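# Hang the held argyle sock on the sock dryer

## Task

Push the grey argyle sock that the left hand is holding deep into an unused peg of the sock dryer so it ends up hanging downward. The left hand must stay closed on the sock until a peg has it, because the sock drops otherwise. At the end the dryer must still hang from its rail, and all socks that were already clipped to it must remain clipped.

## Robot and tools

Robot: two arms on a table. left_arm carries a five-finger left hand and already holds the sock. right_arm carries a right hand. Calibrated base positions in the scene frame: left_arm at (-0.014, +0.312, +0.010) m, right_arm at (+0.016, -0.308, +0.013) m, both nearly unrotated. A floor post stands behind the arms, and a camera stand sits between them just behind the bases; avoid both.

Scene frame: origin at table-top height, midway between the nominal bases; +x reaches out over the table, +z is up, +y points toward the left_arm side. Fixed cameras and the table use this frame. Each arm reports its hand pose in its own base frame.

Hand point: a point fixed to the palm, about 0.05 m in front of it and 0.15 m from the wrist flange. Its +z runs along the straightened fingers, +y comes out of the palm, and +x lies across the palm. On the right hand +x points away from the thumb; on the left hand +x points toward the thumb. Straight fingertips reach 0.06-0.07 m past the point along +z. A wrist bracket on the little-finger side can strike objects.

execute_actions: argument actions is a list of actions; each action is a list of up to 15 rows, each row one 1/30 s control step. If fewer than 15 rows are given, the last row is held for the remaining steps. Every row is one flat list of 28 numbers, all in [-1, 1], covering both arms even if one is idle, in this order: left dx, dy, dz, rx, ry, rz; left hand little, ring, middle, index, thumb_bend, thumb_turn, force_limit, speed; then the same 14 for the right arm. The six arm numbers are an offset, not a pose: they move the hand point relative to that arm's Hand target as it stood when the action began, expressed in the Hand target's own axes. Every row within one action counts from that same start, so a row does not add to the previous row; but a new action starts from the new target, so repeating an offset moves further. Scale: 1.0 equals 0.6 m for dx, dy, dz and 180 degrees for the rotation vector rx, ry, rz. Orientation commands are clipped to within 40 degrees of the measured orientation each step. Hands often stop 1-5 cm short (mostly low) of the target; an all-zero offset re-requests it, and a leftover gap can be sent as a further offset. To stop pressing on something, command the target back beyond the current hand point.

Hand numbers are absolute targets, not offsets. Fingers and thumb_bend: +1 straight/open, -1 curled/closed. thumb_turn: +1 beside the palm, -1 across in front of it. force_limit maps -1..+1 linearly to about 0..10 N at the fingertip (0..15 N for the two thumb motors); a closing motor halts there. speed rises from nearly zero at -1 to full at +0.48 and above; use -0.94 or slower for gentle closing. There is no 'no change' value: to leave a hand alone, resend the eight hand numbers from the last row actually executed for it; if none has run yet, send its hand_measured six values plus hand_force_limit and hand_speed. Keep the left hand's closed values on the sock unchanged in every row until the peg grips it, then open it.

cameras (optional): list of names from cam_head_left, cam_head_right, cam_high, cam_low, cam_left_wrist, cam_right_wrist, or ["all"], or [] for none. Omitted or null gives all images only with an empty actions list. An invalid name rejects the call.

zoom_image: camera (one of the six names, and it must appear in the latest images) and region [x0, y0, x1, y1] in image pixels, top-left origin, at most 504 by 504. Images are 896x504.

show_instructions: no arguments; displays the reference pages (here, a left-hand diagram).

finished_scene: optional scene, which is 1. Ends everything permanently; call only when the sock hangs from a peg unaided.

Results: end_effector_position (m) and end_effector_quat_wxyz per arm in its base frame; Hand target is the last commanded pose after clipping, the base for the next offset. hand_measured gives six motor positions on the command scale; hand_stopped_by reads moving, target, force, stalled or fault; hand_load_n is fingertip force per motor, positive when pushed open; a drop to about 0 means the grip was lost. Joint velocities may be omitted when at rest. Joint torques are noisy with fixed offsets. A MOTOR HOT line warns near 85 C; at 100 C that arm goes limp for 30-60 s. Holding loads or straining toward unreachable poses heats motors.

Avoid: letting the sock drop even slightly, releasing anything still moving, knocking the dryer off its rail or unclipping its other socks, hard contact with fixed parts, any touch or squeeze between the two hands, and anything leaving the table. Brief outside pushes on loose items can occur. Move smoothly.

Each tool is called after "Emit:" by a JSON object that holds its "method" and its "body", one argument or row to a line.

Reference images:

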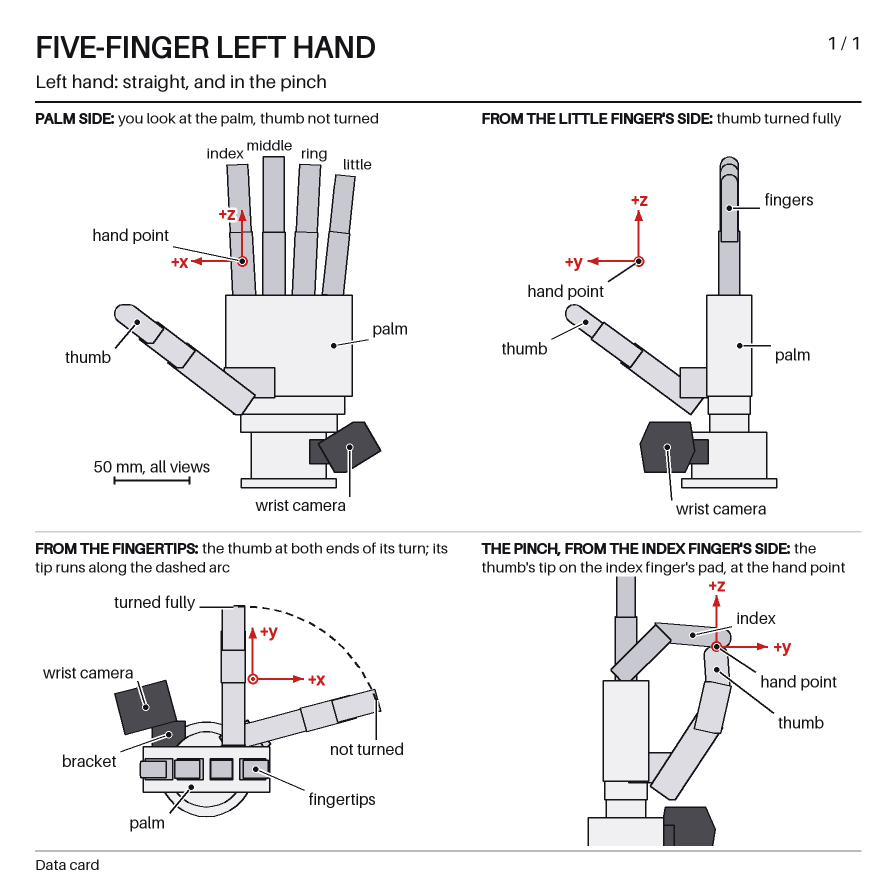

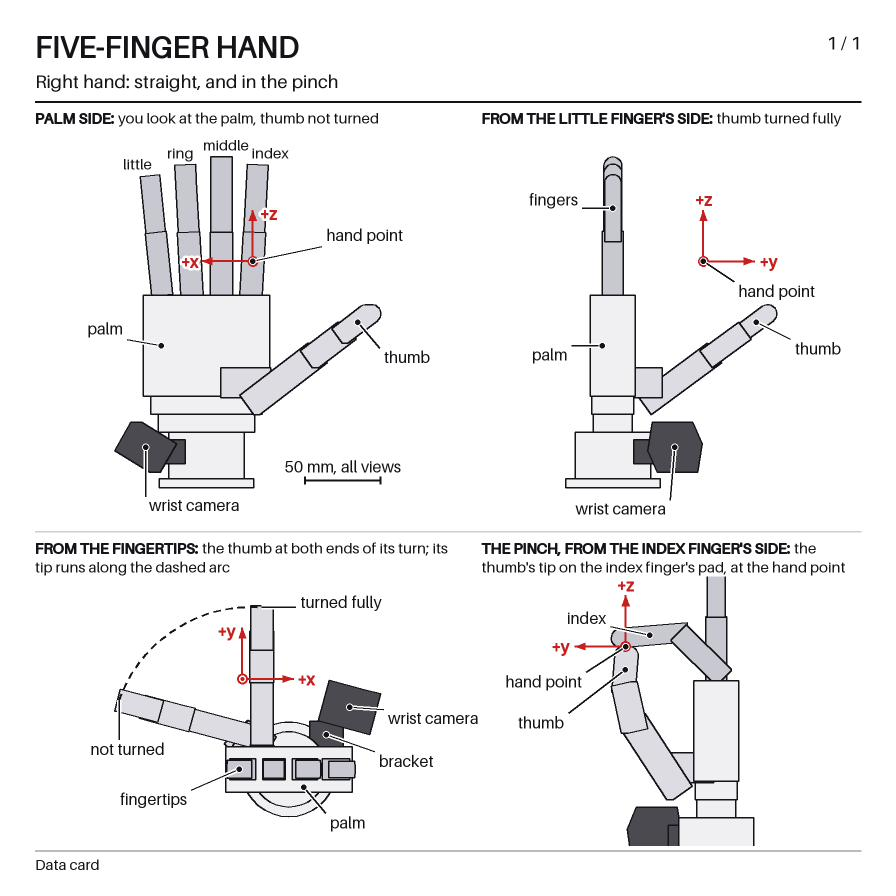

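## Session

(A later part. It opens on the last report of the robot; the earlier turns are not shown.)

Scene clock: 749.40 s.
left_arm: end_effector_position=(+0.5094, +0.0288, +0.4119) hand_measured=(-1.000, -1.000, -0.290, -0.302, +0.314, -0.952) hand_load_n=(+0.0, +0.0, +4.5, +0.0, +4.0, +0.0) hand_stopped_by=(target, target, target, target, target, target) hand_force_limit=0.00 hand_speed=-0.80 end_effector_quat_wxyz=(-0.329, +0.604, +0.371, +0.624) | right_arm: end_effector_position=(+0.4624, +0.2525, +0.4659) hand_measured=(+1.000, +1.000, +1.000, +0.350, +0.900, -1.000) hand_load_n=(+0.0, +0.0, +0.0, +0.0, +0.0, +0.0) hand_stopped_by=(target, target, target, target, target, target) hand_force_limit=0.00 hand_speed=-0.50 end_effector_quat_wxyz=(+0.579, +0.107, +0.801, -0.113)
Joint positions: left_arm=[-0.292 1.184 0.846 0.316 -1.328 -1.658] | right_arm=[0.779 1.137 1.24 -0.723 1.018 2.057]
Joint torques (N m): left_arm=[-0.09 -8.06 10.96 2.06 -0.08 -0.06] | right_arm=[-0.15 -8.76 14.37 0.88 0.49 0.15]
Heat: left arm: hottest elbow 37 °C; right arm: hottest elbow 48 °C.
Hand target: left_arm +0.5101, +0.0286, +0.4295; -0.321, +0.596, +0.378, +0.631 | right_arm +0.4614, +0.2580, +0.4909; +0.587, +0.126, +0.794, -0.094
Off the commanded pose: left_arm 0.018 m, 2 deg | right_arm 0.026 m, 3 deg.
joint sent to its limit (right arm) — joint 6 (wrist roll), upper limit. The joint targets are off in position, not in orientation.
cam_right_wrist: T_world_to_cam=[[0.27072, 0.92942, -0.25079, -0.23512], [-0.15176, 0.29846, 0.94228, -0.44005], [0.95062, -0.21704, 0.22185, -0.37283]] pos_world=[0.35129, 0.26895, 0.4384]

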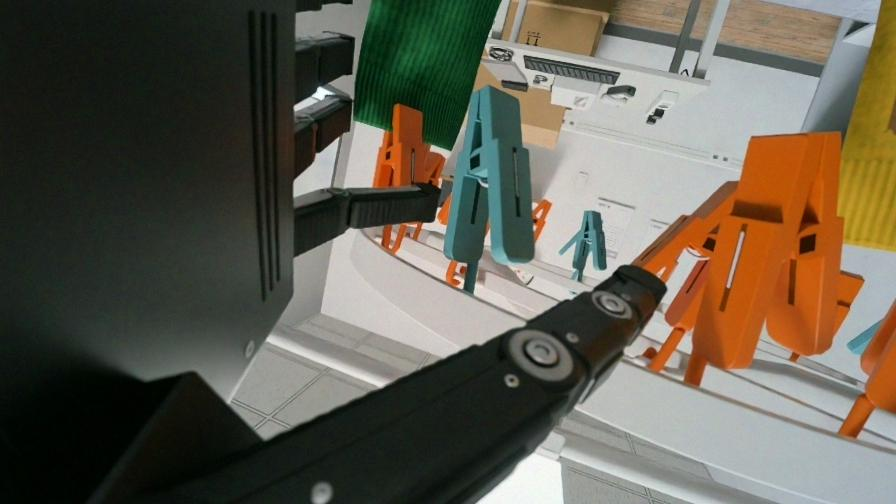

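Emit:
{"method": "execute_actions", "body": {
  "actions": [
    [[0,0,0,0,0,0,-1,-1,-0.290,-0.302,0.312,-0.952,0.0,-0.80,0,0,0,0,0,0,1,1,1,0.22,0.55,-1,-0.6,-0.6]],
    [[0,0,0,0,0,0,-1,-1,-0.290,-0.302,0.312,-0.952,0.0,-0.80,0.0,0.0,0.0,0,0,0,1,1,1,0.22,0.55,-1,-0.6,-0.6]]
  ],
  "cameras": ["cam_right_wrist","cam_high","cam_low"]
}}

Emit:
{"method": "zoom_image", "body": {
  "camera": "cam_right_wrist",
  "region": [380, 80, 680, 340]
}}

Emit:
{"method": "zoom_image", "body": {
  "camera": "cam_high",
  "region": [455, 90, 525, 150]
}}

Emit:
{"method": "zoom_image", "body": {
  "camera": "cam_low",
  "region": [380, 0, 480, 80]
}}

Scene clock: 758.33 s.
left_arm: end_effector_position=(+0.5094, +0.0288, +0.4119) hand_measured=(-1.000, -1.000, -0.290, -0.302, +0.314, -0.952) hand_load_n=(+0.0, +0.0, +4.0, +0.0, +3.5, +0.0) hand_stopped_by=(target, target, target, target, target, target) hand_force_limit=0.00 hand_speed=-0.80 end_effector_quat_wxyz=(-0.329, +0.604, +0.371, +0.624) | right_arm: end_effector_position=(+0.4624, +0.2525, +0.4659) hand_measured=(+1.000, +1.000, +1.000, +0.220, +0.550, -1.000) hand_load_n=(+0.0, +0.0, +0.0, +0.0, +0.0, +0.0) hand_stopped_by=(target, target, target, target, target, target) hand_force_limit=-0.60 hand_speed=-0.60 end_effector_quat_wxyz=(+0.579, +0.107, +0.801, -0.113)
Joint positions: left_arm=[-0.292 1.184 0.846 0.316 -1.328 -1.658] | right_arm=[0.779 1.137 1.24 -0.723 1.018 2.057]
Joint torques (N m): left_arm=[0.03 -8.06 10.92 1.98 -0.08 -0.05] | right_arm=[-0.15 -8.7 14.37 0.87 0.48 0.15]
Heat: left arm: hottest elbow 37 °C; right arm: hottest elbow 47 °C.
Hand target: left_arm +0.5101, +0.0286, +0.4295; -0.321, +0.596, +0.378, +0.631 | right_arm +0.4614, +0.2580, +0.4909; +0.587, +0.126, +0.794, -0.094
Off the commanded pose: left_arm 0.018 m, 2 deg | right_arm 0.026 m, 3 deg.
joint sent to its limit (right arm) — joint 6 (wrist roll), upper limit. The joint targets are off in position, not in orientation.
cam_right_wrist: T_world_to_cam=[[0.27072, 0.92942, -0.25079, -0.23512], [-0.15176, 0.29846, 0.94228, -0.44005], [0.95062, -0.21704, 0.22185, -0.37283]] pos_world=[0.35129, 0.26895, 0.4384]
Images, in order (width x height): cam_high 896x504, cam_low 896x504, cam_right_wrist 896x504.

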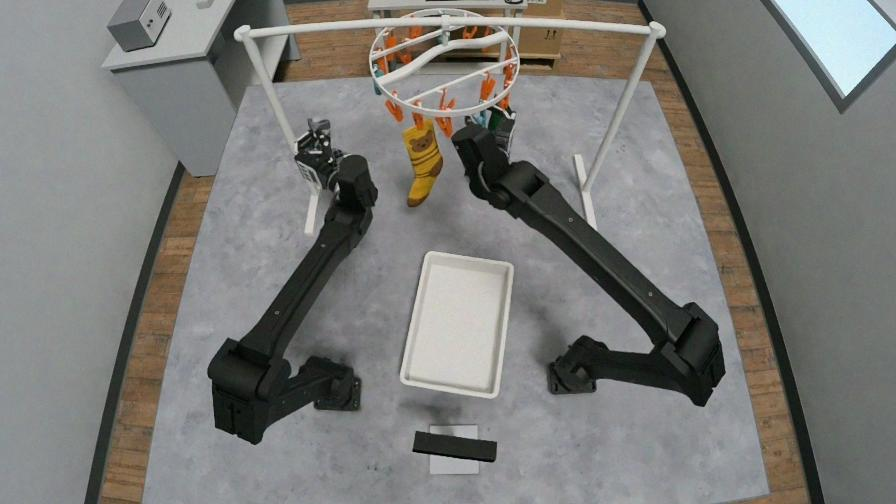

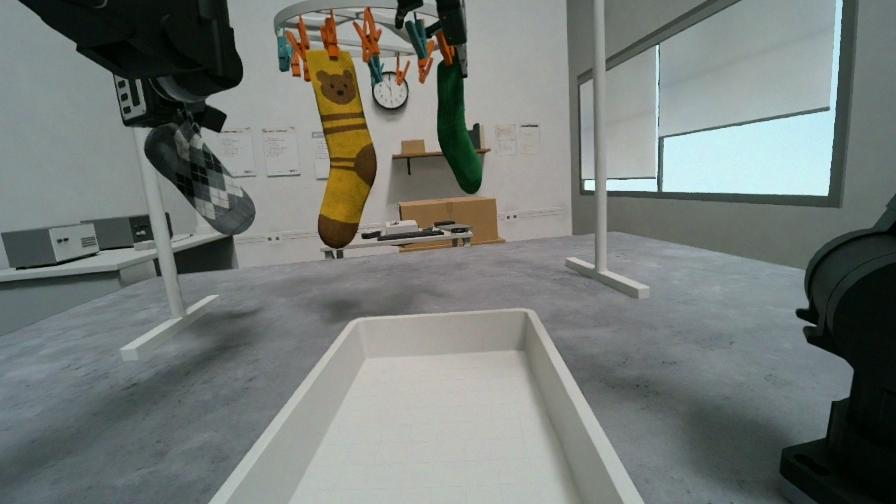

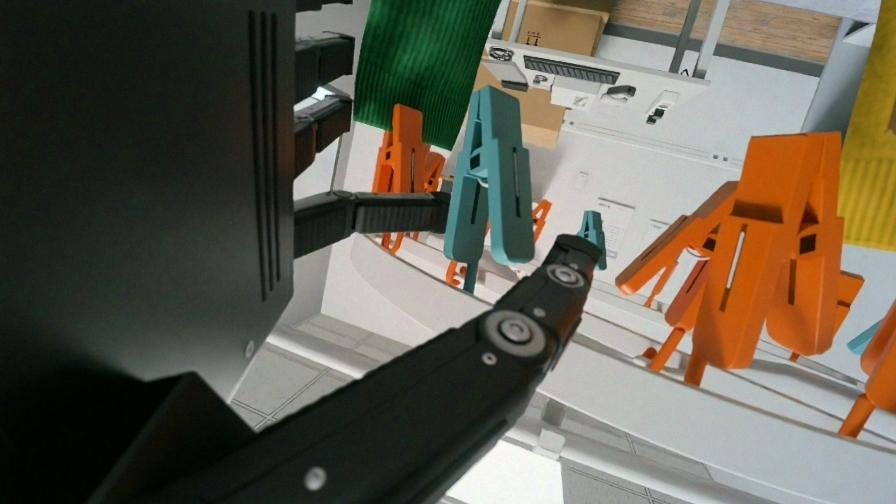

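Scaled by 1.680 from the camera's image (finer frame: 1280x720).

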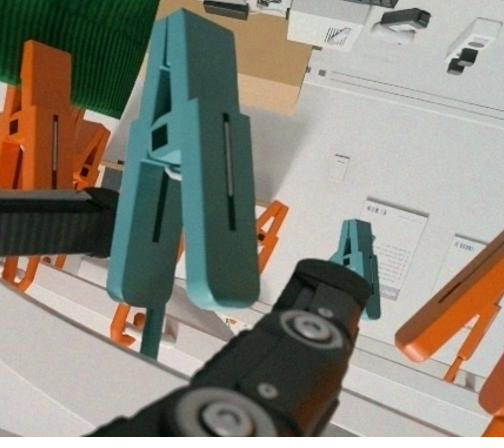

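Scaled by 7.200 from the camera's image (finer frame: 1280x720).

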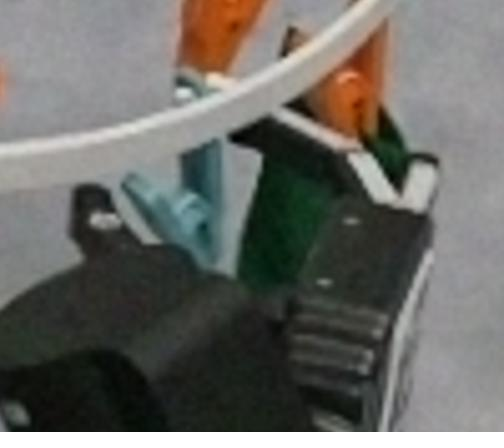

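Scaled by 5.040 from the camera's image (finer frame: 1280x720).

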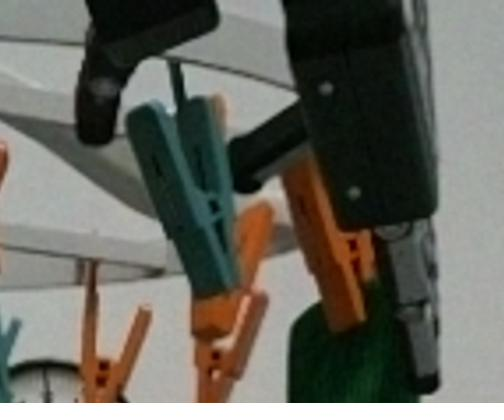

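Emit:
{"method": "execute_actions", "body": {
  "actions": [
    [[0,0,0,0,0,0,-1,-1,-0.290,-0.302,0.312,-0.952,0.0,-0.80,0.006,0,0.0018,0,0,0,1,1,1,0.22,0.5,-1,-0.6,-0.6]],
    [[0,0,0,0,0,0,-1,-1,-0.290,-0.302,0.312,-0.952,0.0,-0.80,0.0,0.0,0.0,0,0,0,1,1,1,0.22,0.5,-1,-0.6,-0.6]]
  ],
  "cameras": ["cam_right_wrist"]
}}

Emit:
{"method": "zoom_image", "body": {
  "camera": "cam_right_wrist",
  "region": [380, 80, 680, 340]
}}

Scene clock: 789.23 s.
left_arm: end_effector_position=(+0.5094, +0.0288, +0.4119) hand_measured=(-1.000, -1.000, -0.290, -0.302, +0.314, -0.952) hand_load_n=(+0.0, +0.0, +4.5, +0.5, +4.0, +0.5) hand_stopped_by=(target, target, target, target, target, target) hand_force_limit=0.00 hand_speed=-0.80 end_effector_quat_wxyz=(-0.329, +0.604, +0.371, +0.624) | right_arm: end_effector_position=(+0.4624, +0.2525, +0.4659) hand_measured=(+1.000, +1.000, +1.000, +0.220, +0.500, -1.000) hand_load_n=(+0.0, +0.0, +0.0, +0.0, +0.0, +0.0) hand_stopped_by=(target, target, target, target, target, target) hand_force_limit=-0.60 hand_speed=-0.60 end_effector_quat_wxyz=(+0.579, +0.107, +0.801, -0.113)
Joint positions: left_arm=[-0.292 1.184 0.846 0.316 -1.328 -1.658] | right_arm=[0.779 1.137 1.24 -0.723 1.018 2.057]
Joint torques (N m): left_arm=[-0.09 -8.06 11.03 1.96 -0.09 -0.05] | right_arm=[-0.15 -8.82 13.44 1.2 0.48 0.15]
Heat: left arm: hottest elbow 37 °C; right arm: hottest elbow 45 °C.
Hand target: left_arm +0.5101, +0.0286, +0.4295; -0.321, +0.596, +0.378, +0.631 | right_arm +0.4614, +0.2580, +0.4871; +0.587, +0.126, +0.794, -0.094
Off the commanded pose: left_arm 0.018 m, 2 deg | right_arm 0.022 m, 3 deg.
joint sent to its limit (right arm) — joint 6 (wrist roll), upper limit. The joint targets are off in position, not in orientation.
cam_right_wrist: T_world_to_cam=[[0.27072, 0.92942, -0.25079, -0.23512], [-0.15176, 0.29846, 0.94228, -0.44005], [0.95062, -0.21704, 0.22185, -0.37283]] pos_world=[0.35129, 0.26895, 0.4384]

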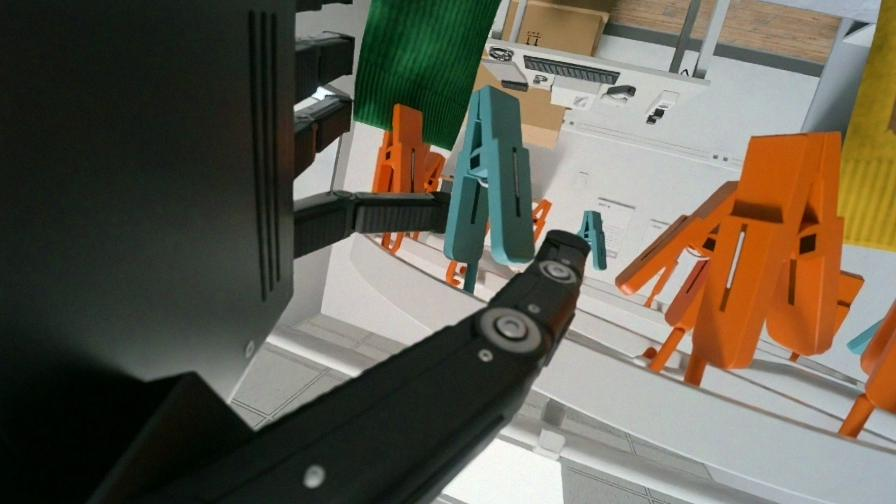

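Scaled by 1.680 from the camera's image (finer frame: 1280x720).

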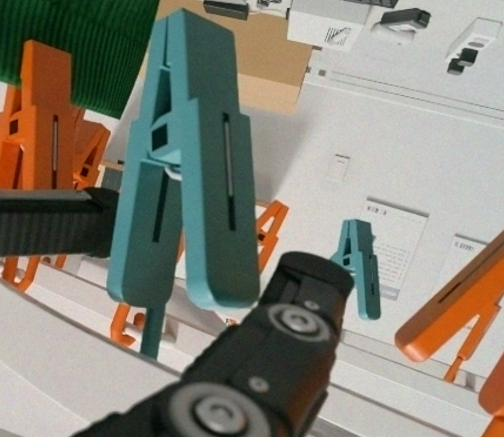

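Emit:
{"method": "execute_actions", "body": {
  "actions": [
    [[0,0,0,0,0,0,-1,-1,-0.290,-0.302,0.312,-0.952,0.0,-0.80,0.006,0,0.0018,0,0,0,1,1,1,0.22,0.5,-1,-0.6,-0.6]],
    [[0,0,0,0,0,0,-1,-1,-0.290,-0.302,0.312,-0.952,0.0,-0.80,0.0,0.0,0.0,0,0,0,1,1,1,0.22,0.5,-1,-0.6,-0.6]]
  ],
  "cameras": ["cam_right_wrist"]
}}

Emit:
{"method": "zoom_image", "body": {
  "camera": "cam_right_wrist",
  "region": [380, 80, 680, 340]
}}

Scene clock: 797.23 s.
left_arm: end_effector_position=(+0.5094, +0.0288, +0.4119) hand_measured=(-1.000, -1.000, -0.290, -0.302, +0.314, -0.952) hand_load_n=(+0.0, +0.0, +4.5, +0.0, +4.0, +0.0) hand_stopped_by=(target, target, target, target, target, target) hand_force_limit=0.00 hand_speed=-0.80 end_effector_quat_wxyz=(-0.329, +0.604, +0.371, +0.624) | right_arm: end_effector_position=(+0.4624, +0.2525, +0.4659) hand_measured=(+1.000, +1.000, +1.000, +0.220, +0.500, -1.000) hand_load_n=(+0.0, +0.0, +0.0, +0.0, +0.0, -0.5) hand_stopped_by=(target, target, target, target, target, target) hand_force_limit=-0.60 hand_speed=-0.60 end_effector_quat_wxyz=(+0.579, +0.107, +0.801, -0.113)
Joint positions: left_arm=[-0.292 1.184 0.846 0.316 -1.328 -1.658] | right_arm=[0.779 1.137 1.24 -0.723 1.018 2.057]
Joint torques (N m): left_arm=[0.09 -8.06 10.92 2.03 -0.09 -0.06] | right_arm=[-0.15 -8.88 12.52 1.52 0.48 0.15]
Heat: left arm: hottest elbow 37 °C; right arm: hottest elbow 45 °C.
Hand target: left_arm +0.5101, +0.0286, +0.4295; -0.321, +0.596, +0.378, +0.631 | right_arm +0.4614, +0.2580, +0.4834; +0.587, +0.126, +0.794, -0.094
Off the commanded pose: left_arm 0.018 m, 2 deg | right_arm 0.018 m, 3 deg.
joint sent to its limit (right arm) — joint 6 (wrist roll), upper limit. The joint targets are off in position, not in orientation.
cam_right_wrist: T_world_to_cam=[[0.27072, 0.92942, -0.25079, -0.23512], [-0.15176, 0.29846, 0.94228, -0.44005], [0.95062, -0.21704, 0.22185, -0.37283]] pos_world=[0.35129, 0.26895, 0.4384]

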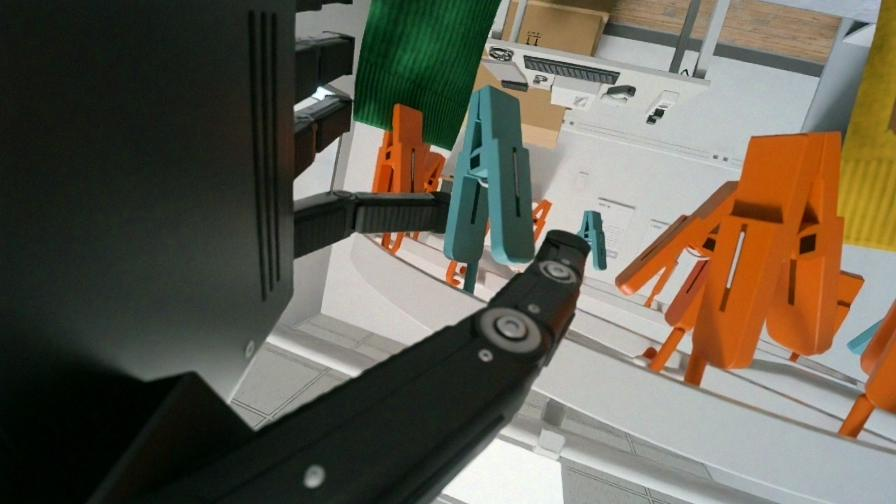

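Scaled by 1.680 from the camera's image (finer frame: 1280x720).

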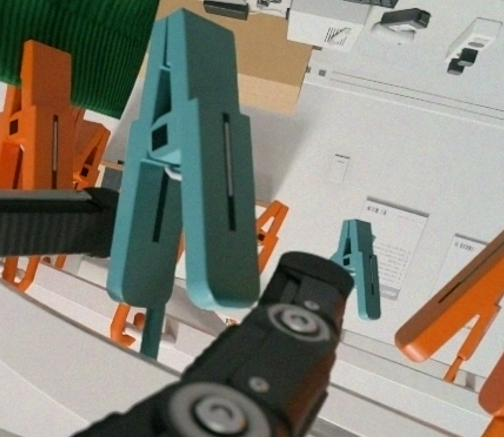

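Emit:
{"method": "execute_actions", "body": {
  "actions": [
    [[0,0,0,0,0,0,-1,-1,-0.290,-0.302,0.312,-0.952,0.0,-0.80,0,0,0,0,0,0,1,1,1,0.22,0.38,-1,0.0,-0.85]],
    [[0,0,0,0,0,0,-1,-1,-0.290,-0.302,0.312,-0.952,0.0,-0.80,0.0,0.0,0.0,0,0,0,1,1,1,0.22,0.38,-1,0.0,-0.85]]
  ],
  "cameras": ["cam_right_wrist"]
}}

Emit:
{"method": "zoom_image", "body": {
  "camera": "cam_right_wrist",
  "region": [380, 80, 680, 340]
}}

Scene clock: 820.43 s.
left_arm: end_effector_position=(+0.5094, +0.0288, +0.4119) hand_measured=(-1.000, -1.000, -0.290, -0.302, +0.314, -0.952) hand_load_n=(+0.0, +0.0, +4.5, +0.0, +3.5, +0.0) hand_stopped_by=(target, target, target, target, target, target) hand_force_limit=0.00 hand_speed=-0.80 end_effector_quat_wxyz=(-0.329, +0.604, +0.371, +0.624) | right_arm: end_effector_position=(+0.4624, +0.2525, +0.4659) hand_measured=(+1.000, +1.000, +1.000, +0.220, +0.380, -1.000) hand_load_n=(+0.0, +0.0, +0.0, +0.0, +0.0, +0.0) hand_stopped_by=(target, target, target, target, target, target) hand_force_limit=0.00 hand_speed=-0.85 end_effector_quat_wxyz=(+0.579, +0.107, +0.801, -0.113)
Joint positions: left_arm=[-0.292 1.184 0.846 0.316 -1.328 -1.658] | right_arm=[0.779 1.137 1.24 -0.723 1.018 2.057]
Joint torques (N m): left_arm=[-0.03 -7.77 11.02 2.02 -0.08 -0.06] | right_arm=[-0.15 -8.94 12.52 1.52 0.49 0.15]
Motor temperatures (°C): left_arm=[25 22 37 21 25 24] | right_arm=[21 24 44 20 22 22]
Heat: left arm: hottest elbow 37 °C; right arm: hottest elbow 44 °C.
Hand target: left_arm +0.5101, +0.0286, +0.4295; -0.321, +0.596, +0.378, +0.631 | right_arm +0.4614, +0.2580, +0.4834; +0.587, +0.126, +0.794, -0.094
Off the commanded pose: left_arm 0.018 m, 2 deg | right_arm 0.018 m, 3 deg.
joint sent to its limit (right arm) — joint 6 (wrist roll), upper limit. The joint targets are off in position, not in orientation.
cam_right_wrist: T_world_to_cam=[[0.27072, 0.92942, -0.25079, -0.23512], [-0.15176, 0.29846, 0.94228, -0.44005], [0.95062, -0.21704, 0.22185, -0.37283]] pos_world=[0.35129, 0.26895, 0.4384]

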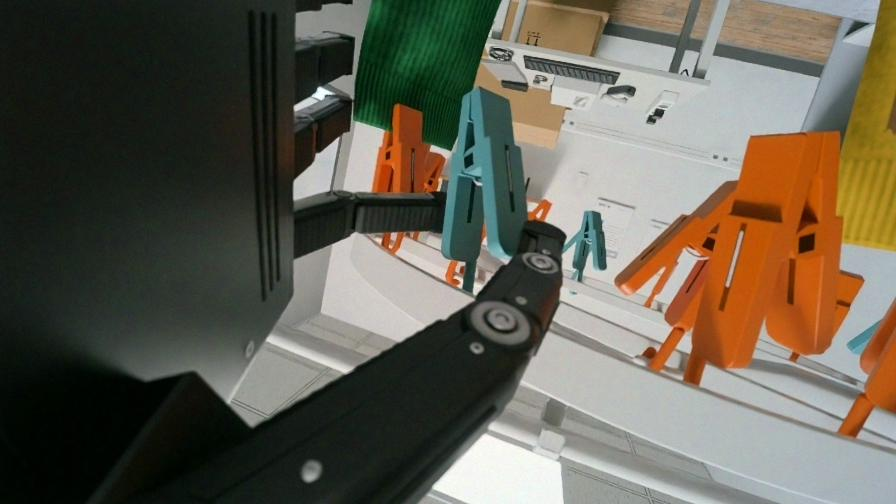

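Scaled by 1.680 from the camera's image (finer frame: 1280x720).

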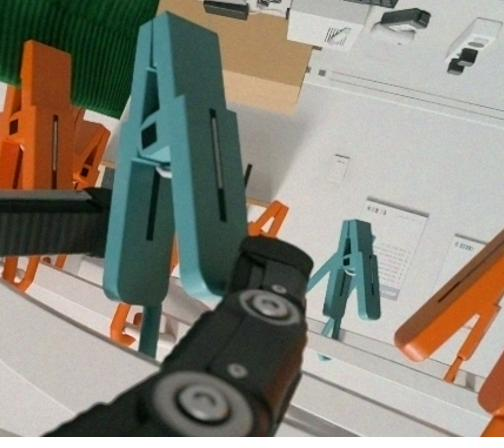

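Emit:
{"method": "execute_actions", "body": {
  "actions": [
    [[0,0,0,0,0,0,-1,-1,-0.290,-0.302,0.312,-0.952,0.0,-0.80,0,0,0,0,0,0,1,1,1,0.15,0.30,-1,0.0,-0.85]],
    [[0,0,0,0,0,0,-1,-1,-0.290,-0.302,0.312,-0.952,0.0,-0.80,0.0,0.0,0.0,0,0,0,1,1,1,0.15,0.30,-1,0.0,-0.85]]
  ],
  "cameras": ["cam_right_wrist"]
}}

Emit:
{"method": "zoom_image", "body": {
  "camera": "cam_right_wrist",
  "region": [380, 80, 680, 340]
}}

Scene clock: 827.67 s.
left_arm: end_effector_position=(+0.5094, +0.0288, +0.4119) hand_measured=(-1.000, -1.000, -0.290, -0.302, +0.314, -0.952) hand_load_n=(+0.0, +0.0, +4.5, +0.5, +4.0, +0.0) hand_stopped_by=(target, target, target, target, target, target) hand_force_limit=0.00 hand_speed=-0.80 end_effector_quat_wxyz=(-0.329, +0.604, +0.371, +0.624) | right_arm: end_effector_position=(+0.4624, +0.2525, +0.4659) hand_measured=(+1.000, +1.000, +1.000, +0.150, +0.300, -1.000) hand_load_n=(+0.0, +0.0, +0.0, +0.0, +0.0, +0.0) hand_stopped_by=(target, target, target, target, target, target) hand_force_limit=0.00 hand_speed=-0.85 end_effector_quat_wxyz=(+0.579, +0.107, +0.801, -0.113)
Joint positions: left_arm=[-0.292 1.184 0.846 0.316 -1.328 -1.658] | right_arm=[0.779 1.137 1.24 -0.723 1.018 2.057]
Joint torques (N m): left_arm=[-0.03 -7.82 10.96 2.02 -0.07 -0.06] | right_arm=[-0.15 -8.88 12.52 1.52 0.48 0.15]
Heat: left arm: hottest elbow 37 °C; right arm: hottest elbow 44 °C.
Hand target: left_arm +0.5101, +0.0286, +0.4295; -0.321, +0.596, +0.378, +0.631 | right_arm +0.4614, +0.2580, +0.4834; +0.587, +0.126, +0.794, -0.094
Off the commanded pose: left_arm 0.018 m, 2 deg | right_arm 0.018 m, 3 deg.
joint sent to its limit (right arm) — joint 6 (wrist roll), upper limit. The joint targets are off in position, not in orientation.
cam_right_wrist: T_world_to_cam=[[0.27072, 0.92942, -0.25079, -0.23512], [-0.15176, 0.29846, 0.94228, -0.44005], [0.95062, -0.21704, 0.22185, -0.37283]] pos_world=[0.35129, 0.26895, 0.4384]

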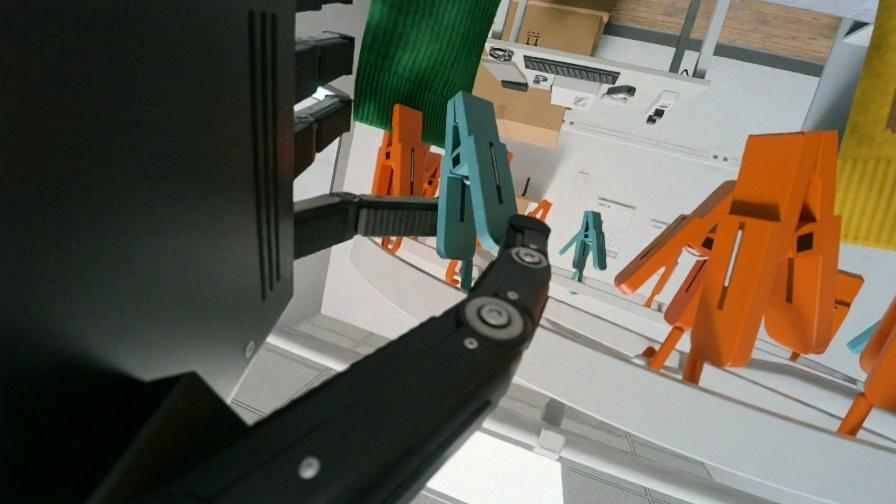

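Scaled by 1.680 from the camera's image (finer frame: 1280x720).

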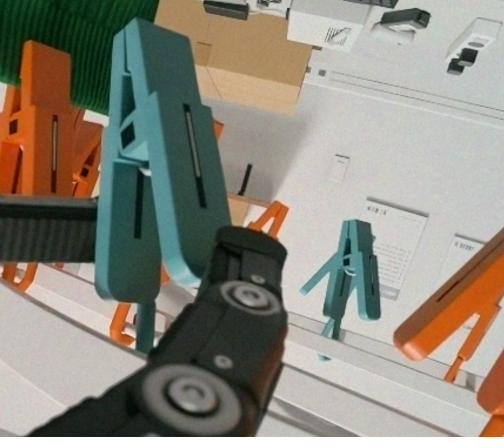

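Emit:
{"method": "execute_actions", "body": {
  "actions": [
    [[0,0,0,0,0,0,-1,-1,-0.290,-0.302,0.312,-0.952,0.0,-0.80,0,0,0,0,0,0,1,1,1,0.05,0.30,-1,0.0,-0.85]],
    [[0,0,0,0,0,0,-1,-1,-0.290,-0.302,0.312,-0.952,0.0,-0.80,0.0,0.0,0.0,0,0,0,1,1,1,0.05,0.30,-1,0.0,-0.85]]
  ],
  "cameras": ["cam_right_wrist"]
}}

Emit:
{"method": "zoom_image", "body": {
  "camera": "cam_right_wrist",
  "region": [380, 80, 680, 340]
}}

Scene clock: 837.73 s.
left_arm: end_effector_position=(+0.5094, +0.0288, +0.4119) hand_measured=(-1.000, -1.000, -0.290, -0.302, +0.314, -0.952) hand_load_n=(+0.0, +0.0, +4.5, +0.0, +4.0, +0.5) hand_stopped_by=(target, target, target, target, target, target) hand_force_limit=0.00 hand_speed=-0.80 end_effector_quat_wxyz=(-0.329, +0.604, +0.371, +0.624) | right_arm: end_effector_position=(+0.4624, +0.2525, +0.4660) hand_measured=(+1.000, +1.000, +1.000, +0.056, +0.302, -1.000) hand_load_n=(+0.0, +0.0, +0.0, +5.5, +5.0, -1.0) hand_stopped_by=(target, target, target, force, target, target) hand_force_limit=0.00 hand_speed=-0.85 end_effector_quat_wxyz=(+0.579, +0.108, +0.800, -0.113)
Joint positions: left_arm=[-0.292 1.184 0.846 0.316 -1.328 -1.658] | right_arm=[0.779 1.137 1.24 -0.723 1.018 2.057]
Joint torques (N m): left_arm=[-0.09 -7.71 10.99 2.04 -0.08 -0.06] | right_arm=[-0.15 -8.94 12.51 1.52 0.48 0.14]
Heat: left arm: hottest elbow 37 °C; right arm: hottest elbow 43 °C.
Hand target: left_arm +0.5101, +0.0286, +0.4295; -0.321, +0.596, +0.378, +0.631 | right_arm +0.4614, +0.2580, +0.4834; +0.587, +0.126, +0.794, -0.094
Off the commanded pose: left_arm 0.018 m, 2 deg | right_arm 0.018 m, 3 deg.
joint sent to its limit (right arm) — joint 6 (wrist roll), upper limit. The joint targets are off in position, not in orientation.
cam_right_wrist: T_world_to_cam=[[0.27085, 0.92947, -0.25044, -0.23534], [-0.15179, 0.29814, 0.94237, -0.44], [0.95058, -0.21723, 0.22184, -0.37276]] pos_world=[0.35129, 0.26895, 0.4384]

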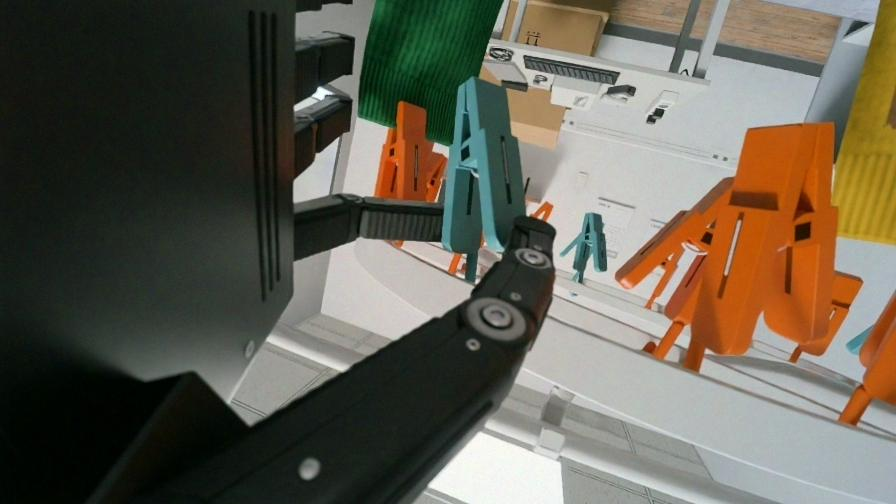

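Scaled by 1.680 from the camera's image (finer frame: 1280x720).

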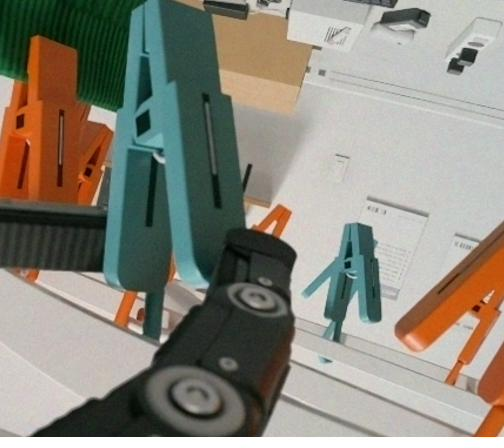

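Emit:
{"method": "execute_actions", "body": {
  "actions": [
    [[0,0,0,0,0,0,-1,-1,-0.290,-0.302,0.312,-0.952,0.0,-0.80,0,0,0,0,0,0,1,1,1,0.0,0.26,-1,0.5,-0.88]],
    [[0,0,0,0,0,0,-1,-1,-0.290,-0.302,0.312,-0.952,0.0,-0.80,0.0,0.0,0.0,0,0,0,1,1,1,0.0,0.26,-1,0.5,-0.88]]
  ],
  "cameras": ["cam_right_wrist","cam_low"]
}}

Emit:
{"method": "zoom_image", "body": {
  "camera": "cam_right_wrist",
  "region": [380, 80, 680, 340]
}}

Emit:
{"method": "zoom_image", "body": {
  "camera": "cam_low",
  "region": [380, 0, 480, 80]
}}

Scene clock: 851.23 s.
left_arm: end_effector_position=(+0.5094, +0.0288, +0.4119) hand_measured=(-1.000, -1.000, -0.290, -0.302, +0.314, -0.952) hand_load_n=(+0.0, +0.0, +4.5, +0.5, +4.0, +0.0) hand_stopped_by=(target, target, target, target, target, target) hand_force_limit=0.00 hand_speed=-0.80 end_effector_quat_wxyz=(-0.329, +0.604, +0.371, +0.624) | right_arm: end_effector_position=(+0.4624, +0.2525, +0.4660) hand_measured=(+1.000, +1.000, +1.000, +0.036, +0.266, -1.000) hand_load_n=(+0.0, +0.0, +0.0, +8.5, +7.5, -1.5) hand_stopped_by=(target, target, target, force, target, target) hand_force_limit=0.50 hand_speed=-0.88 end_effector_quat_wxyz=(+0.579, +0.108, +0.800, -0.112)
Joint positions: left_arm=[-0.292 1.184 0.846 0.316 -1.328 -1.658] | right_arm=[0.779 1.137 1.24 -0.723 1.018 2.058]
Joint torques (N m): left_arm=[0.03 -8.06 10.89 1.96 -0.08 -0.06] | right_arm=[-0.15 -8.88 12.51 1.52 0.47 0.14]
Heat: left arm: hottest elbow 37 °C; right arm: hottest elbow 43 °C.
Hand target: left_arm +0.5101, +0.0286, +0.4295; -0.321, +0.596, +0.378, +0.631 | right_arm +0.4614, +0.2581, +0.4834; +0.587, +0.126, +0.794, -0.094
Off the commanded pose: left_arm 0.018 m, 2 deg | right_arm 0.018 m, 3 deg.
joint sent to its limit (right arm) — joint 6 (wrist roll), upper limit. The joint targets are off in position, not in orientation.
cam_right_wrist: T_world_to_cam=[[0.27116, 0.92957, -0.24974, -0.2358], [-0.15193, 0.29755, 0.94254, -0.43984], [0.95047, -0.21763, 0.22192, -0.37274]] pos_world=[0.35139, 0.26895, 0.4384]
Images, in order (width x height): cam_low 896x504, cam_right_wrist 896x504.

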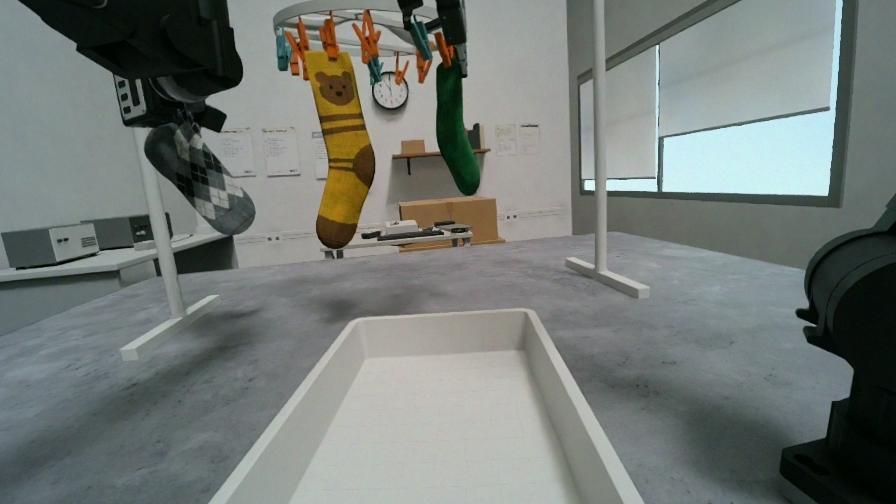

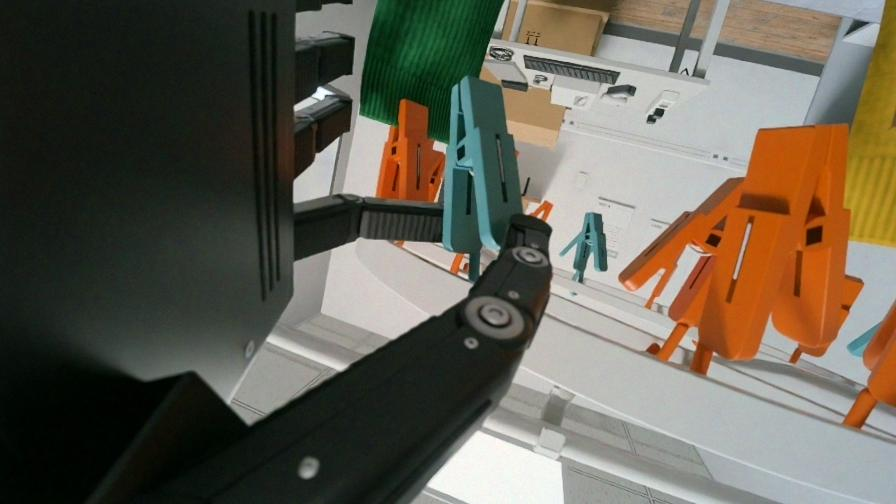

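Scaled by 1.680 from the camera's image (finer frame: 1280x720).

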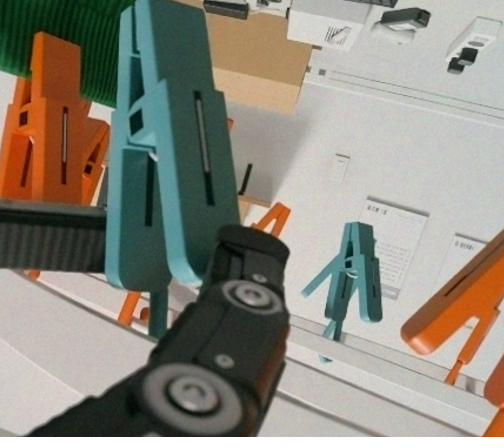

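Scaled by 5.040 from the camera's image (finer frame: 1280x720).

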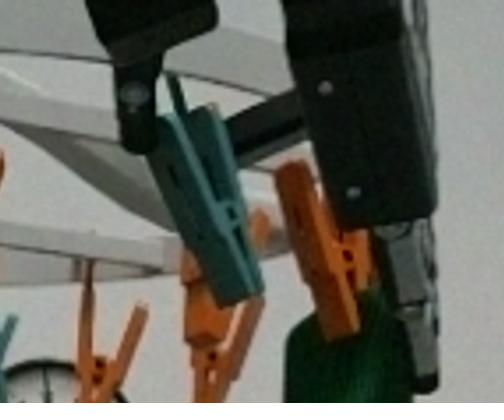

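Emit:
{"method": "execute_actions", "body": {
  "actions": [
    [[0,0,0,0,0,0,-1,-1,-0.290,-0.302,0.312,-0.952,0.0,-0.80,0,0,0,0,0,0,1,1,1,0.0,0.2,-1,0.6,-0.88]],
    [[0,0,0,0,0,0,-1,-1,-0.290,-0.302,0.312,-0.952,0.0,-0.80,0.0,0.0,0.0,0,0,0,1,1,1,0.0,0.2,-1,0.6,-0.88]]
  ],
  "cameras": ["cam_right_wrist","cam_high"]
}}

Emit:
{"method": "zoom_image", "body": {
  "camera": "cam_right_wrist",
  "region": [380, 80, 680, 340]
}}

Emit:
{"method": "zoom_image", "body": {
  "camera": "cam_high",
  "region": [455, 90, 525, 150]
}}

Scene clock: 866.73 s.
left_arm: end_effector_position=(+0.5094, +0.0288, +0.4119) hand_measured=(-1.000, -1.000, -0.290, -0.302, +0.314, -0.952) hand_load_n=(+0.0, +0.0, +4.5, +0.5, +4.0, +0.5) hand_stopped_by=(target, target, target, target, target, target) hand_force_limit=0.00 hand_speed=-0.80 end_effector_quat_wxyz=(-0.329, +0.604, +0.371, +0.624) | right_arm: end_effector_position=(+0.4624, +0.2525, +0.4661) hand_measured=(+1.000, +1.000, +1.000, +0.038, +0.206, -1.000) hand_load_n=(+0.0, +0.0, +0.0, +9.0, +8.0, -1.5) hand_stopped_by=(target, target, target, force, target, target) hand_force_limit=0.60 hand_speed=-0.88 end_effector_quat_wxyz=(+0.579, +0.108, +0.800, -0.112)
Joint positions: left_arm=[-0.292 1.184 0.846 0.316 -1.328 -1.658] | right_arm=[0.779 1.137 1.24 -0.723 1.018 2.059]
Joint torques (N m): left_arm=[-0.03 -7.82 10.92 1.99 -0.07 -0.07] | right_arm=[-0.09 -8.88 12.52 1.52 0.48 0.13]
Heat: left arm: hottest elbow 37 °C; right arm: hottest elbow 43 °C.
Hand target: left_arm +0.5101, +0.0286, +0.4295; -0.321, +0.596, +0.378, +0.631 | right_arm +0.4614, +0.2581, +0.4834; +0.587, +0.126, +0.794, -0.094
Off the commanded pose: left_arm 0.018 m, 2 deg | right_arm 0.018 m, 3 deg.
joint sent to its limit (right arm) — joint 6 (wrist roll), upper limit. The joint targets are off in position, not in orientation.
cam_right_wrist: T_world_to_cam=[[0.27151, 0.92974, -0.24874, -0.23648], [-0.15213, 0.29666, 0.94279, -0.43977], [0.95034, -0.21813, 0.22198, -0.37259]] pos_world=[0.35139, 0.26905, 0.4385]
Images, in order (width x height): cam_high 896x504, cam_right_wrist 896x504.

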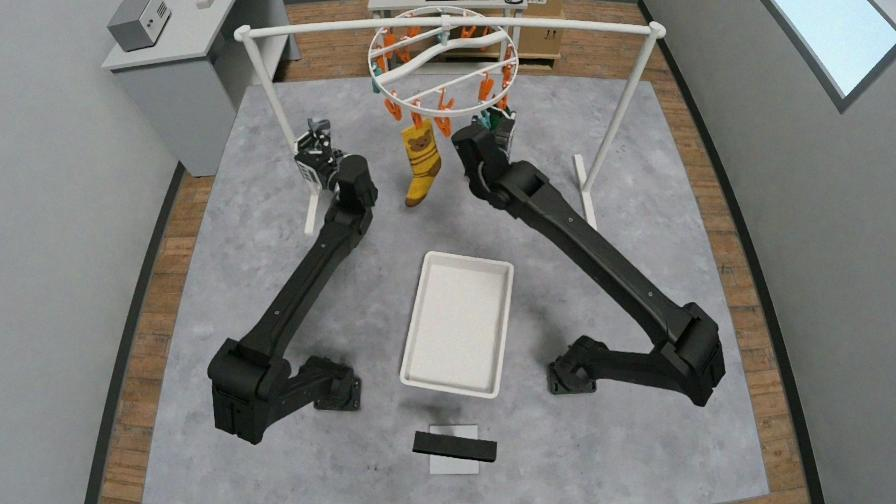

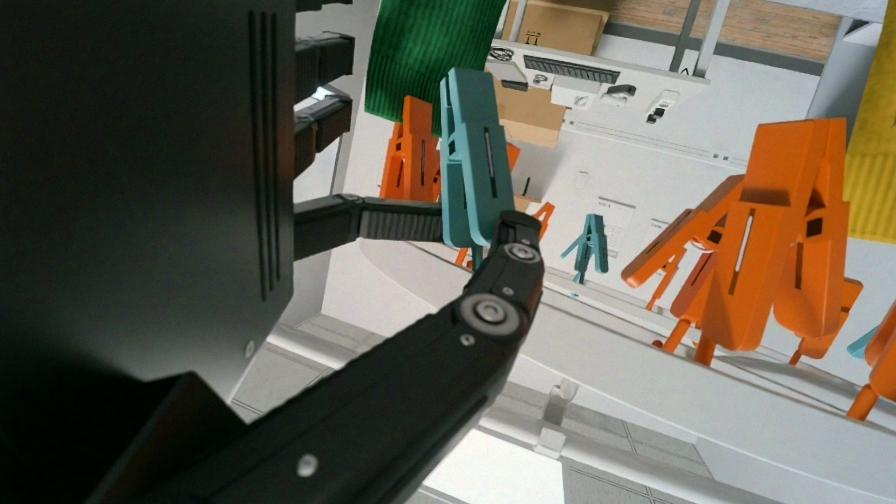

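Scaled by 1.680 from the camera's image (finer frame: 1280x720).

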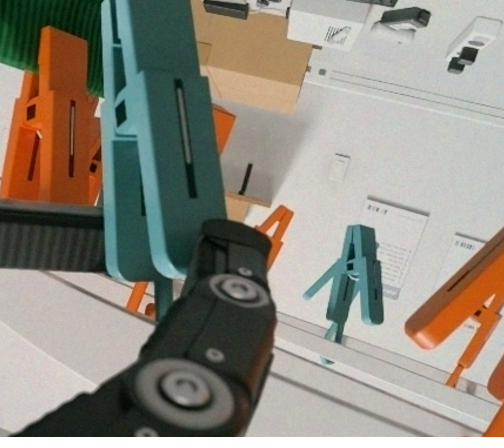

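Scaled by 7.200 from the camera's image (finer frame: 1280x720).

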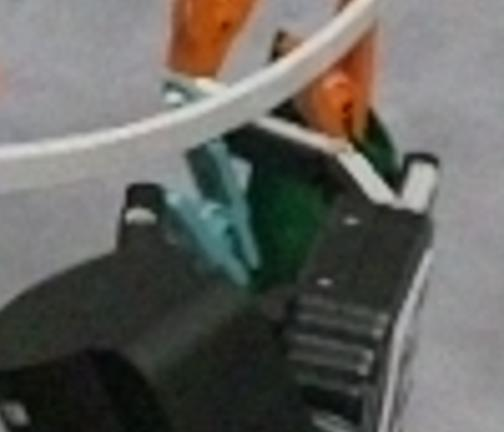

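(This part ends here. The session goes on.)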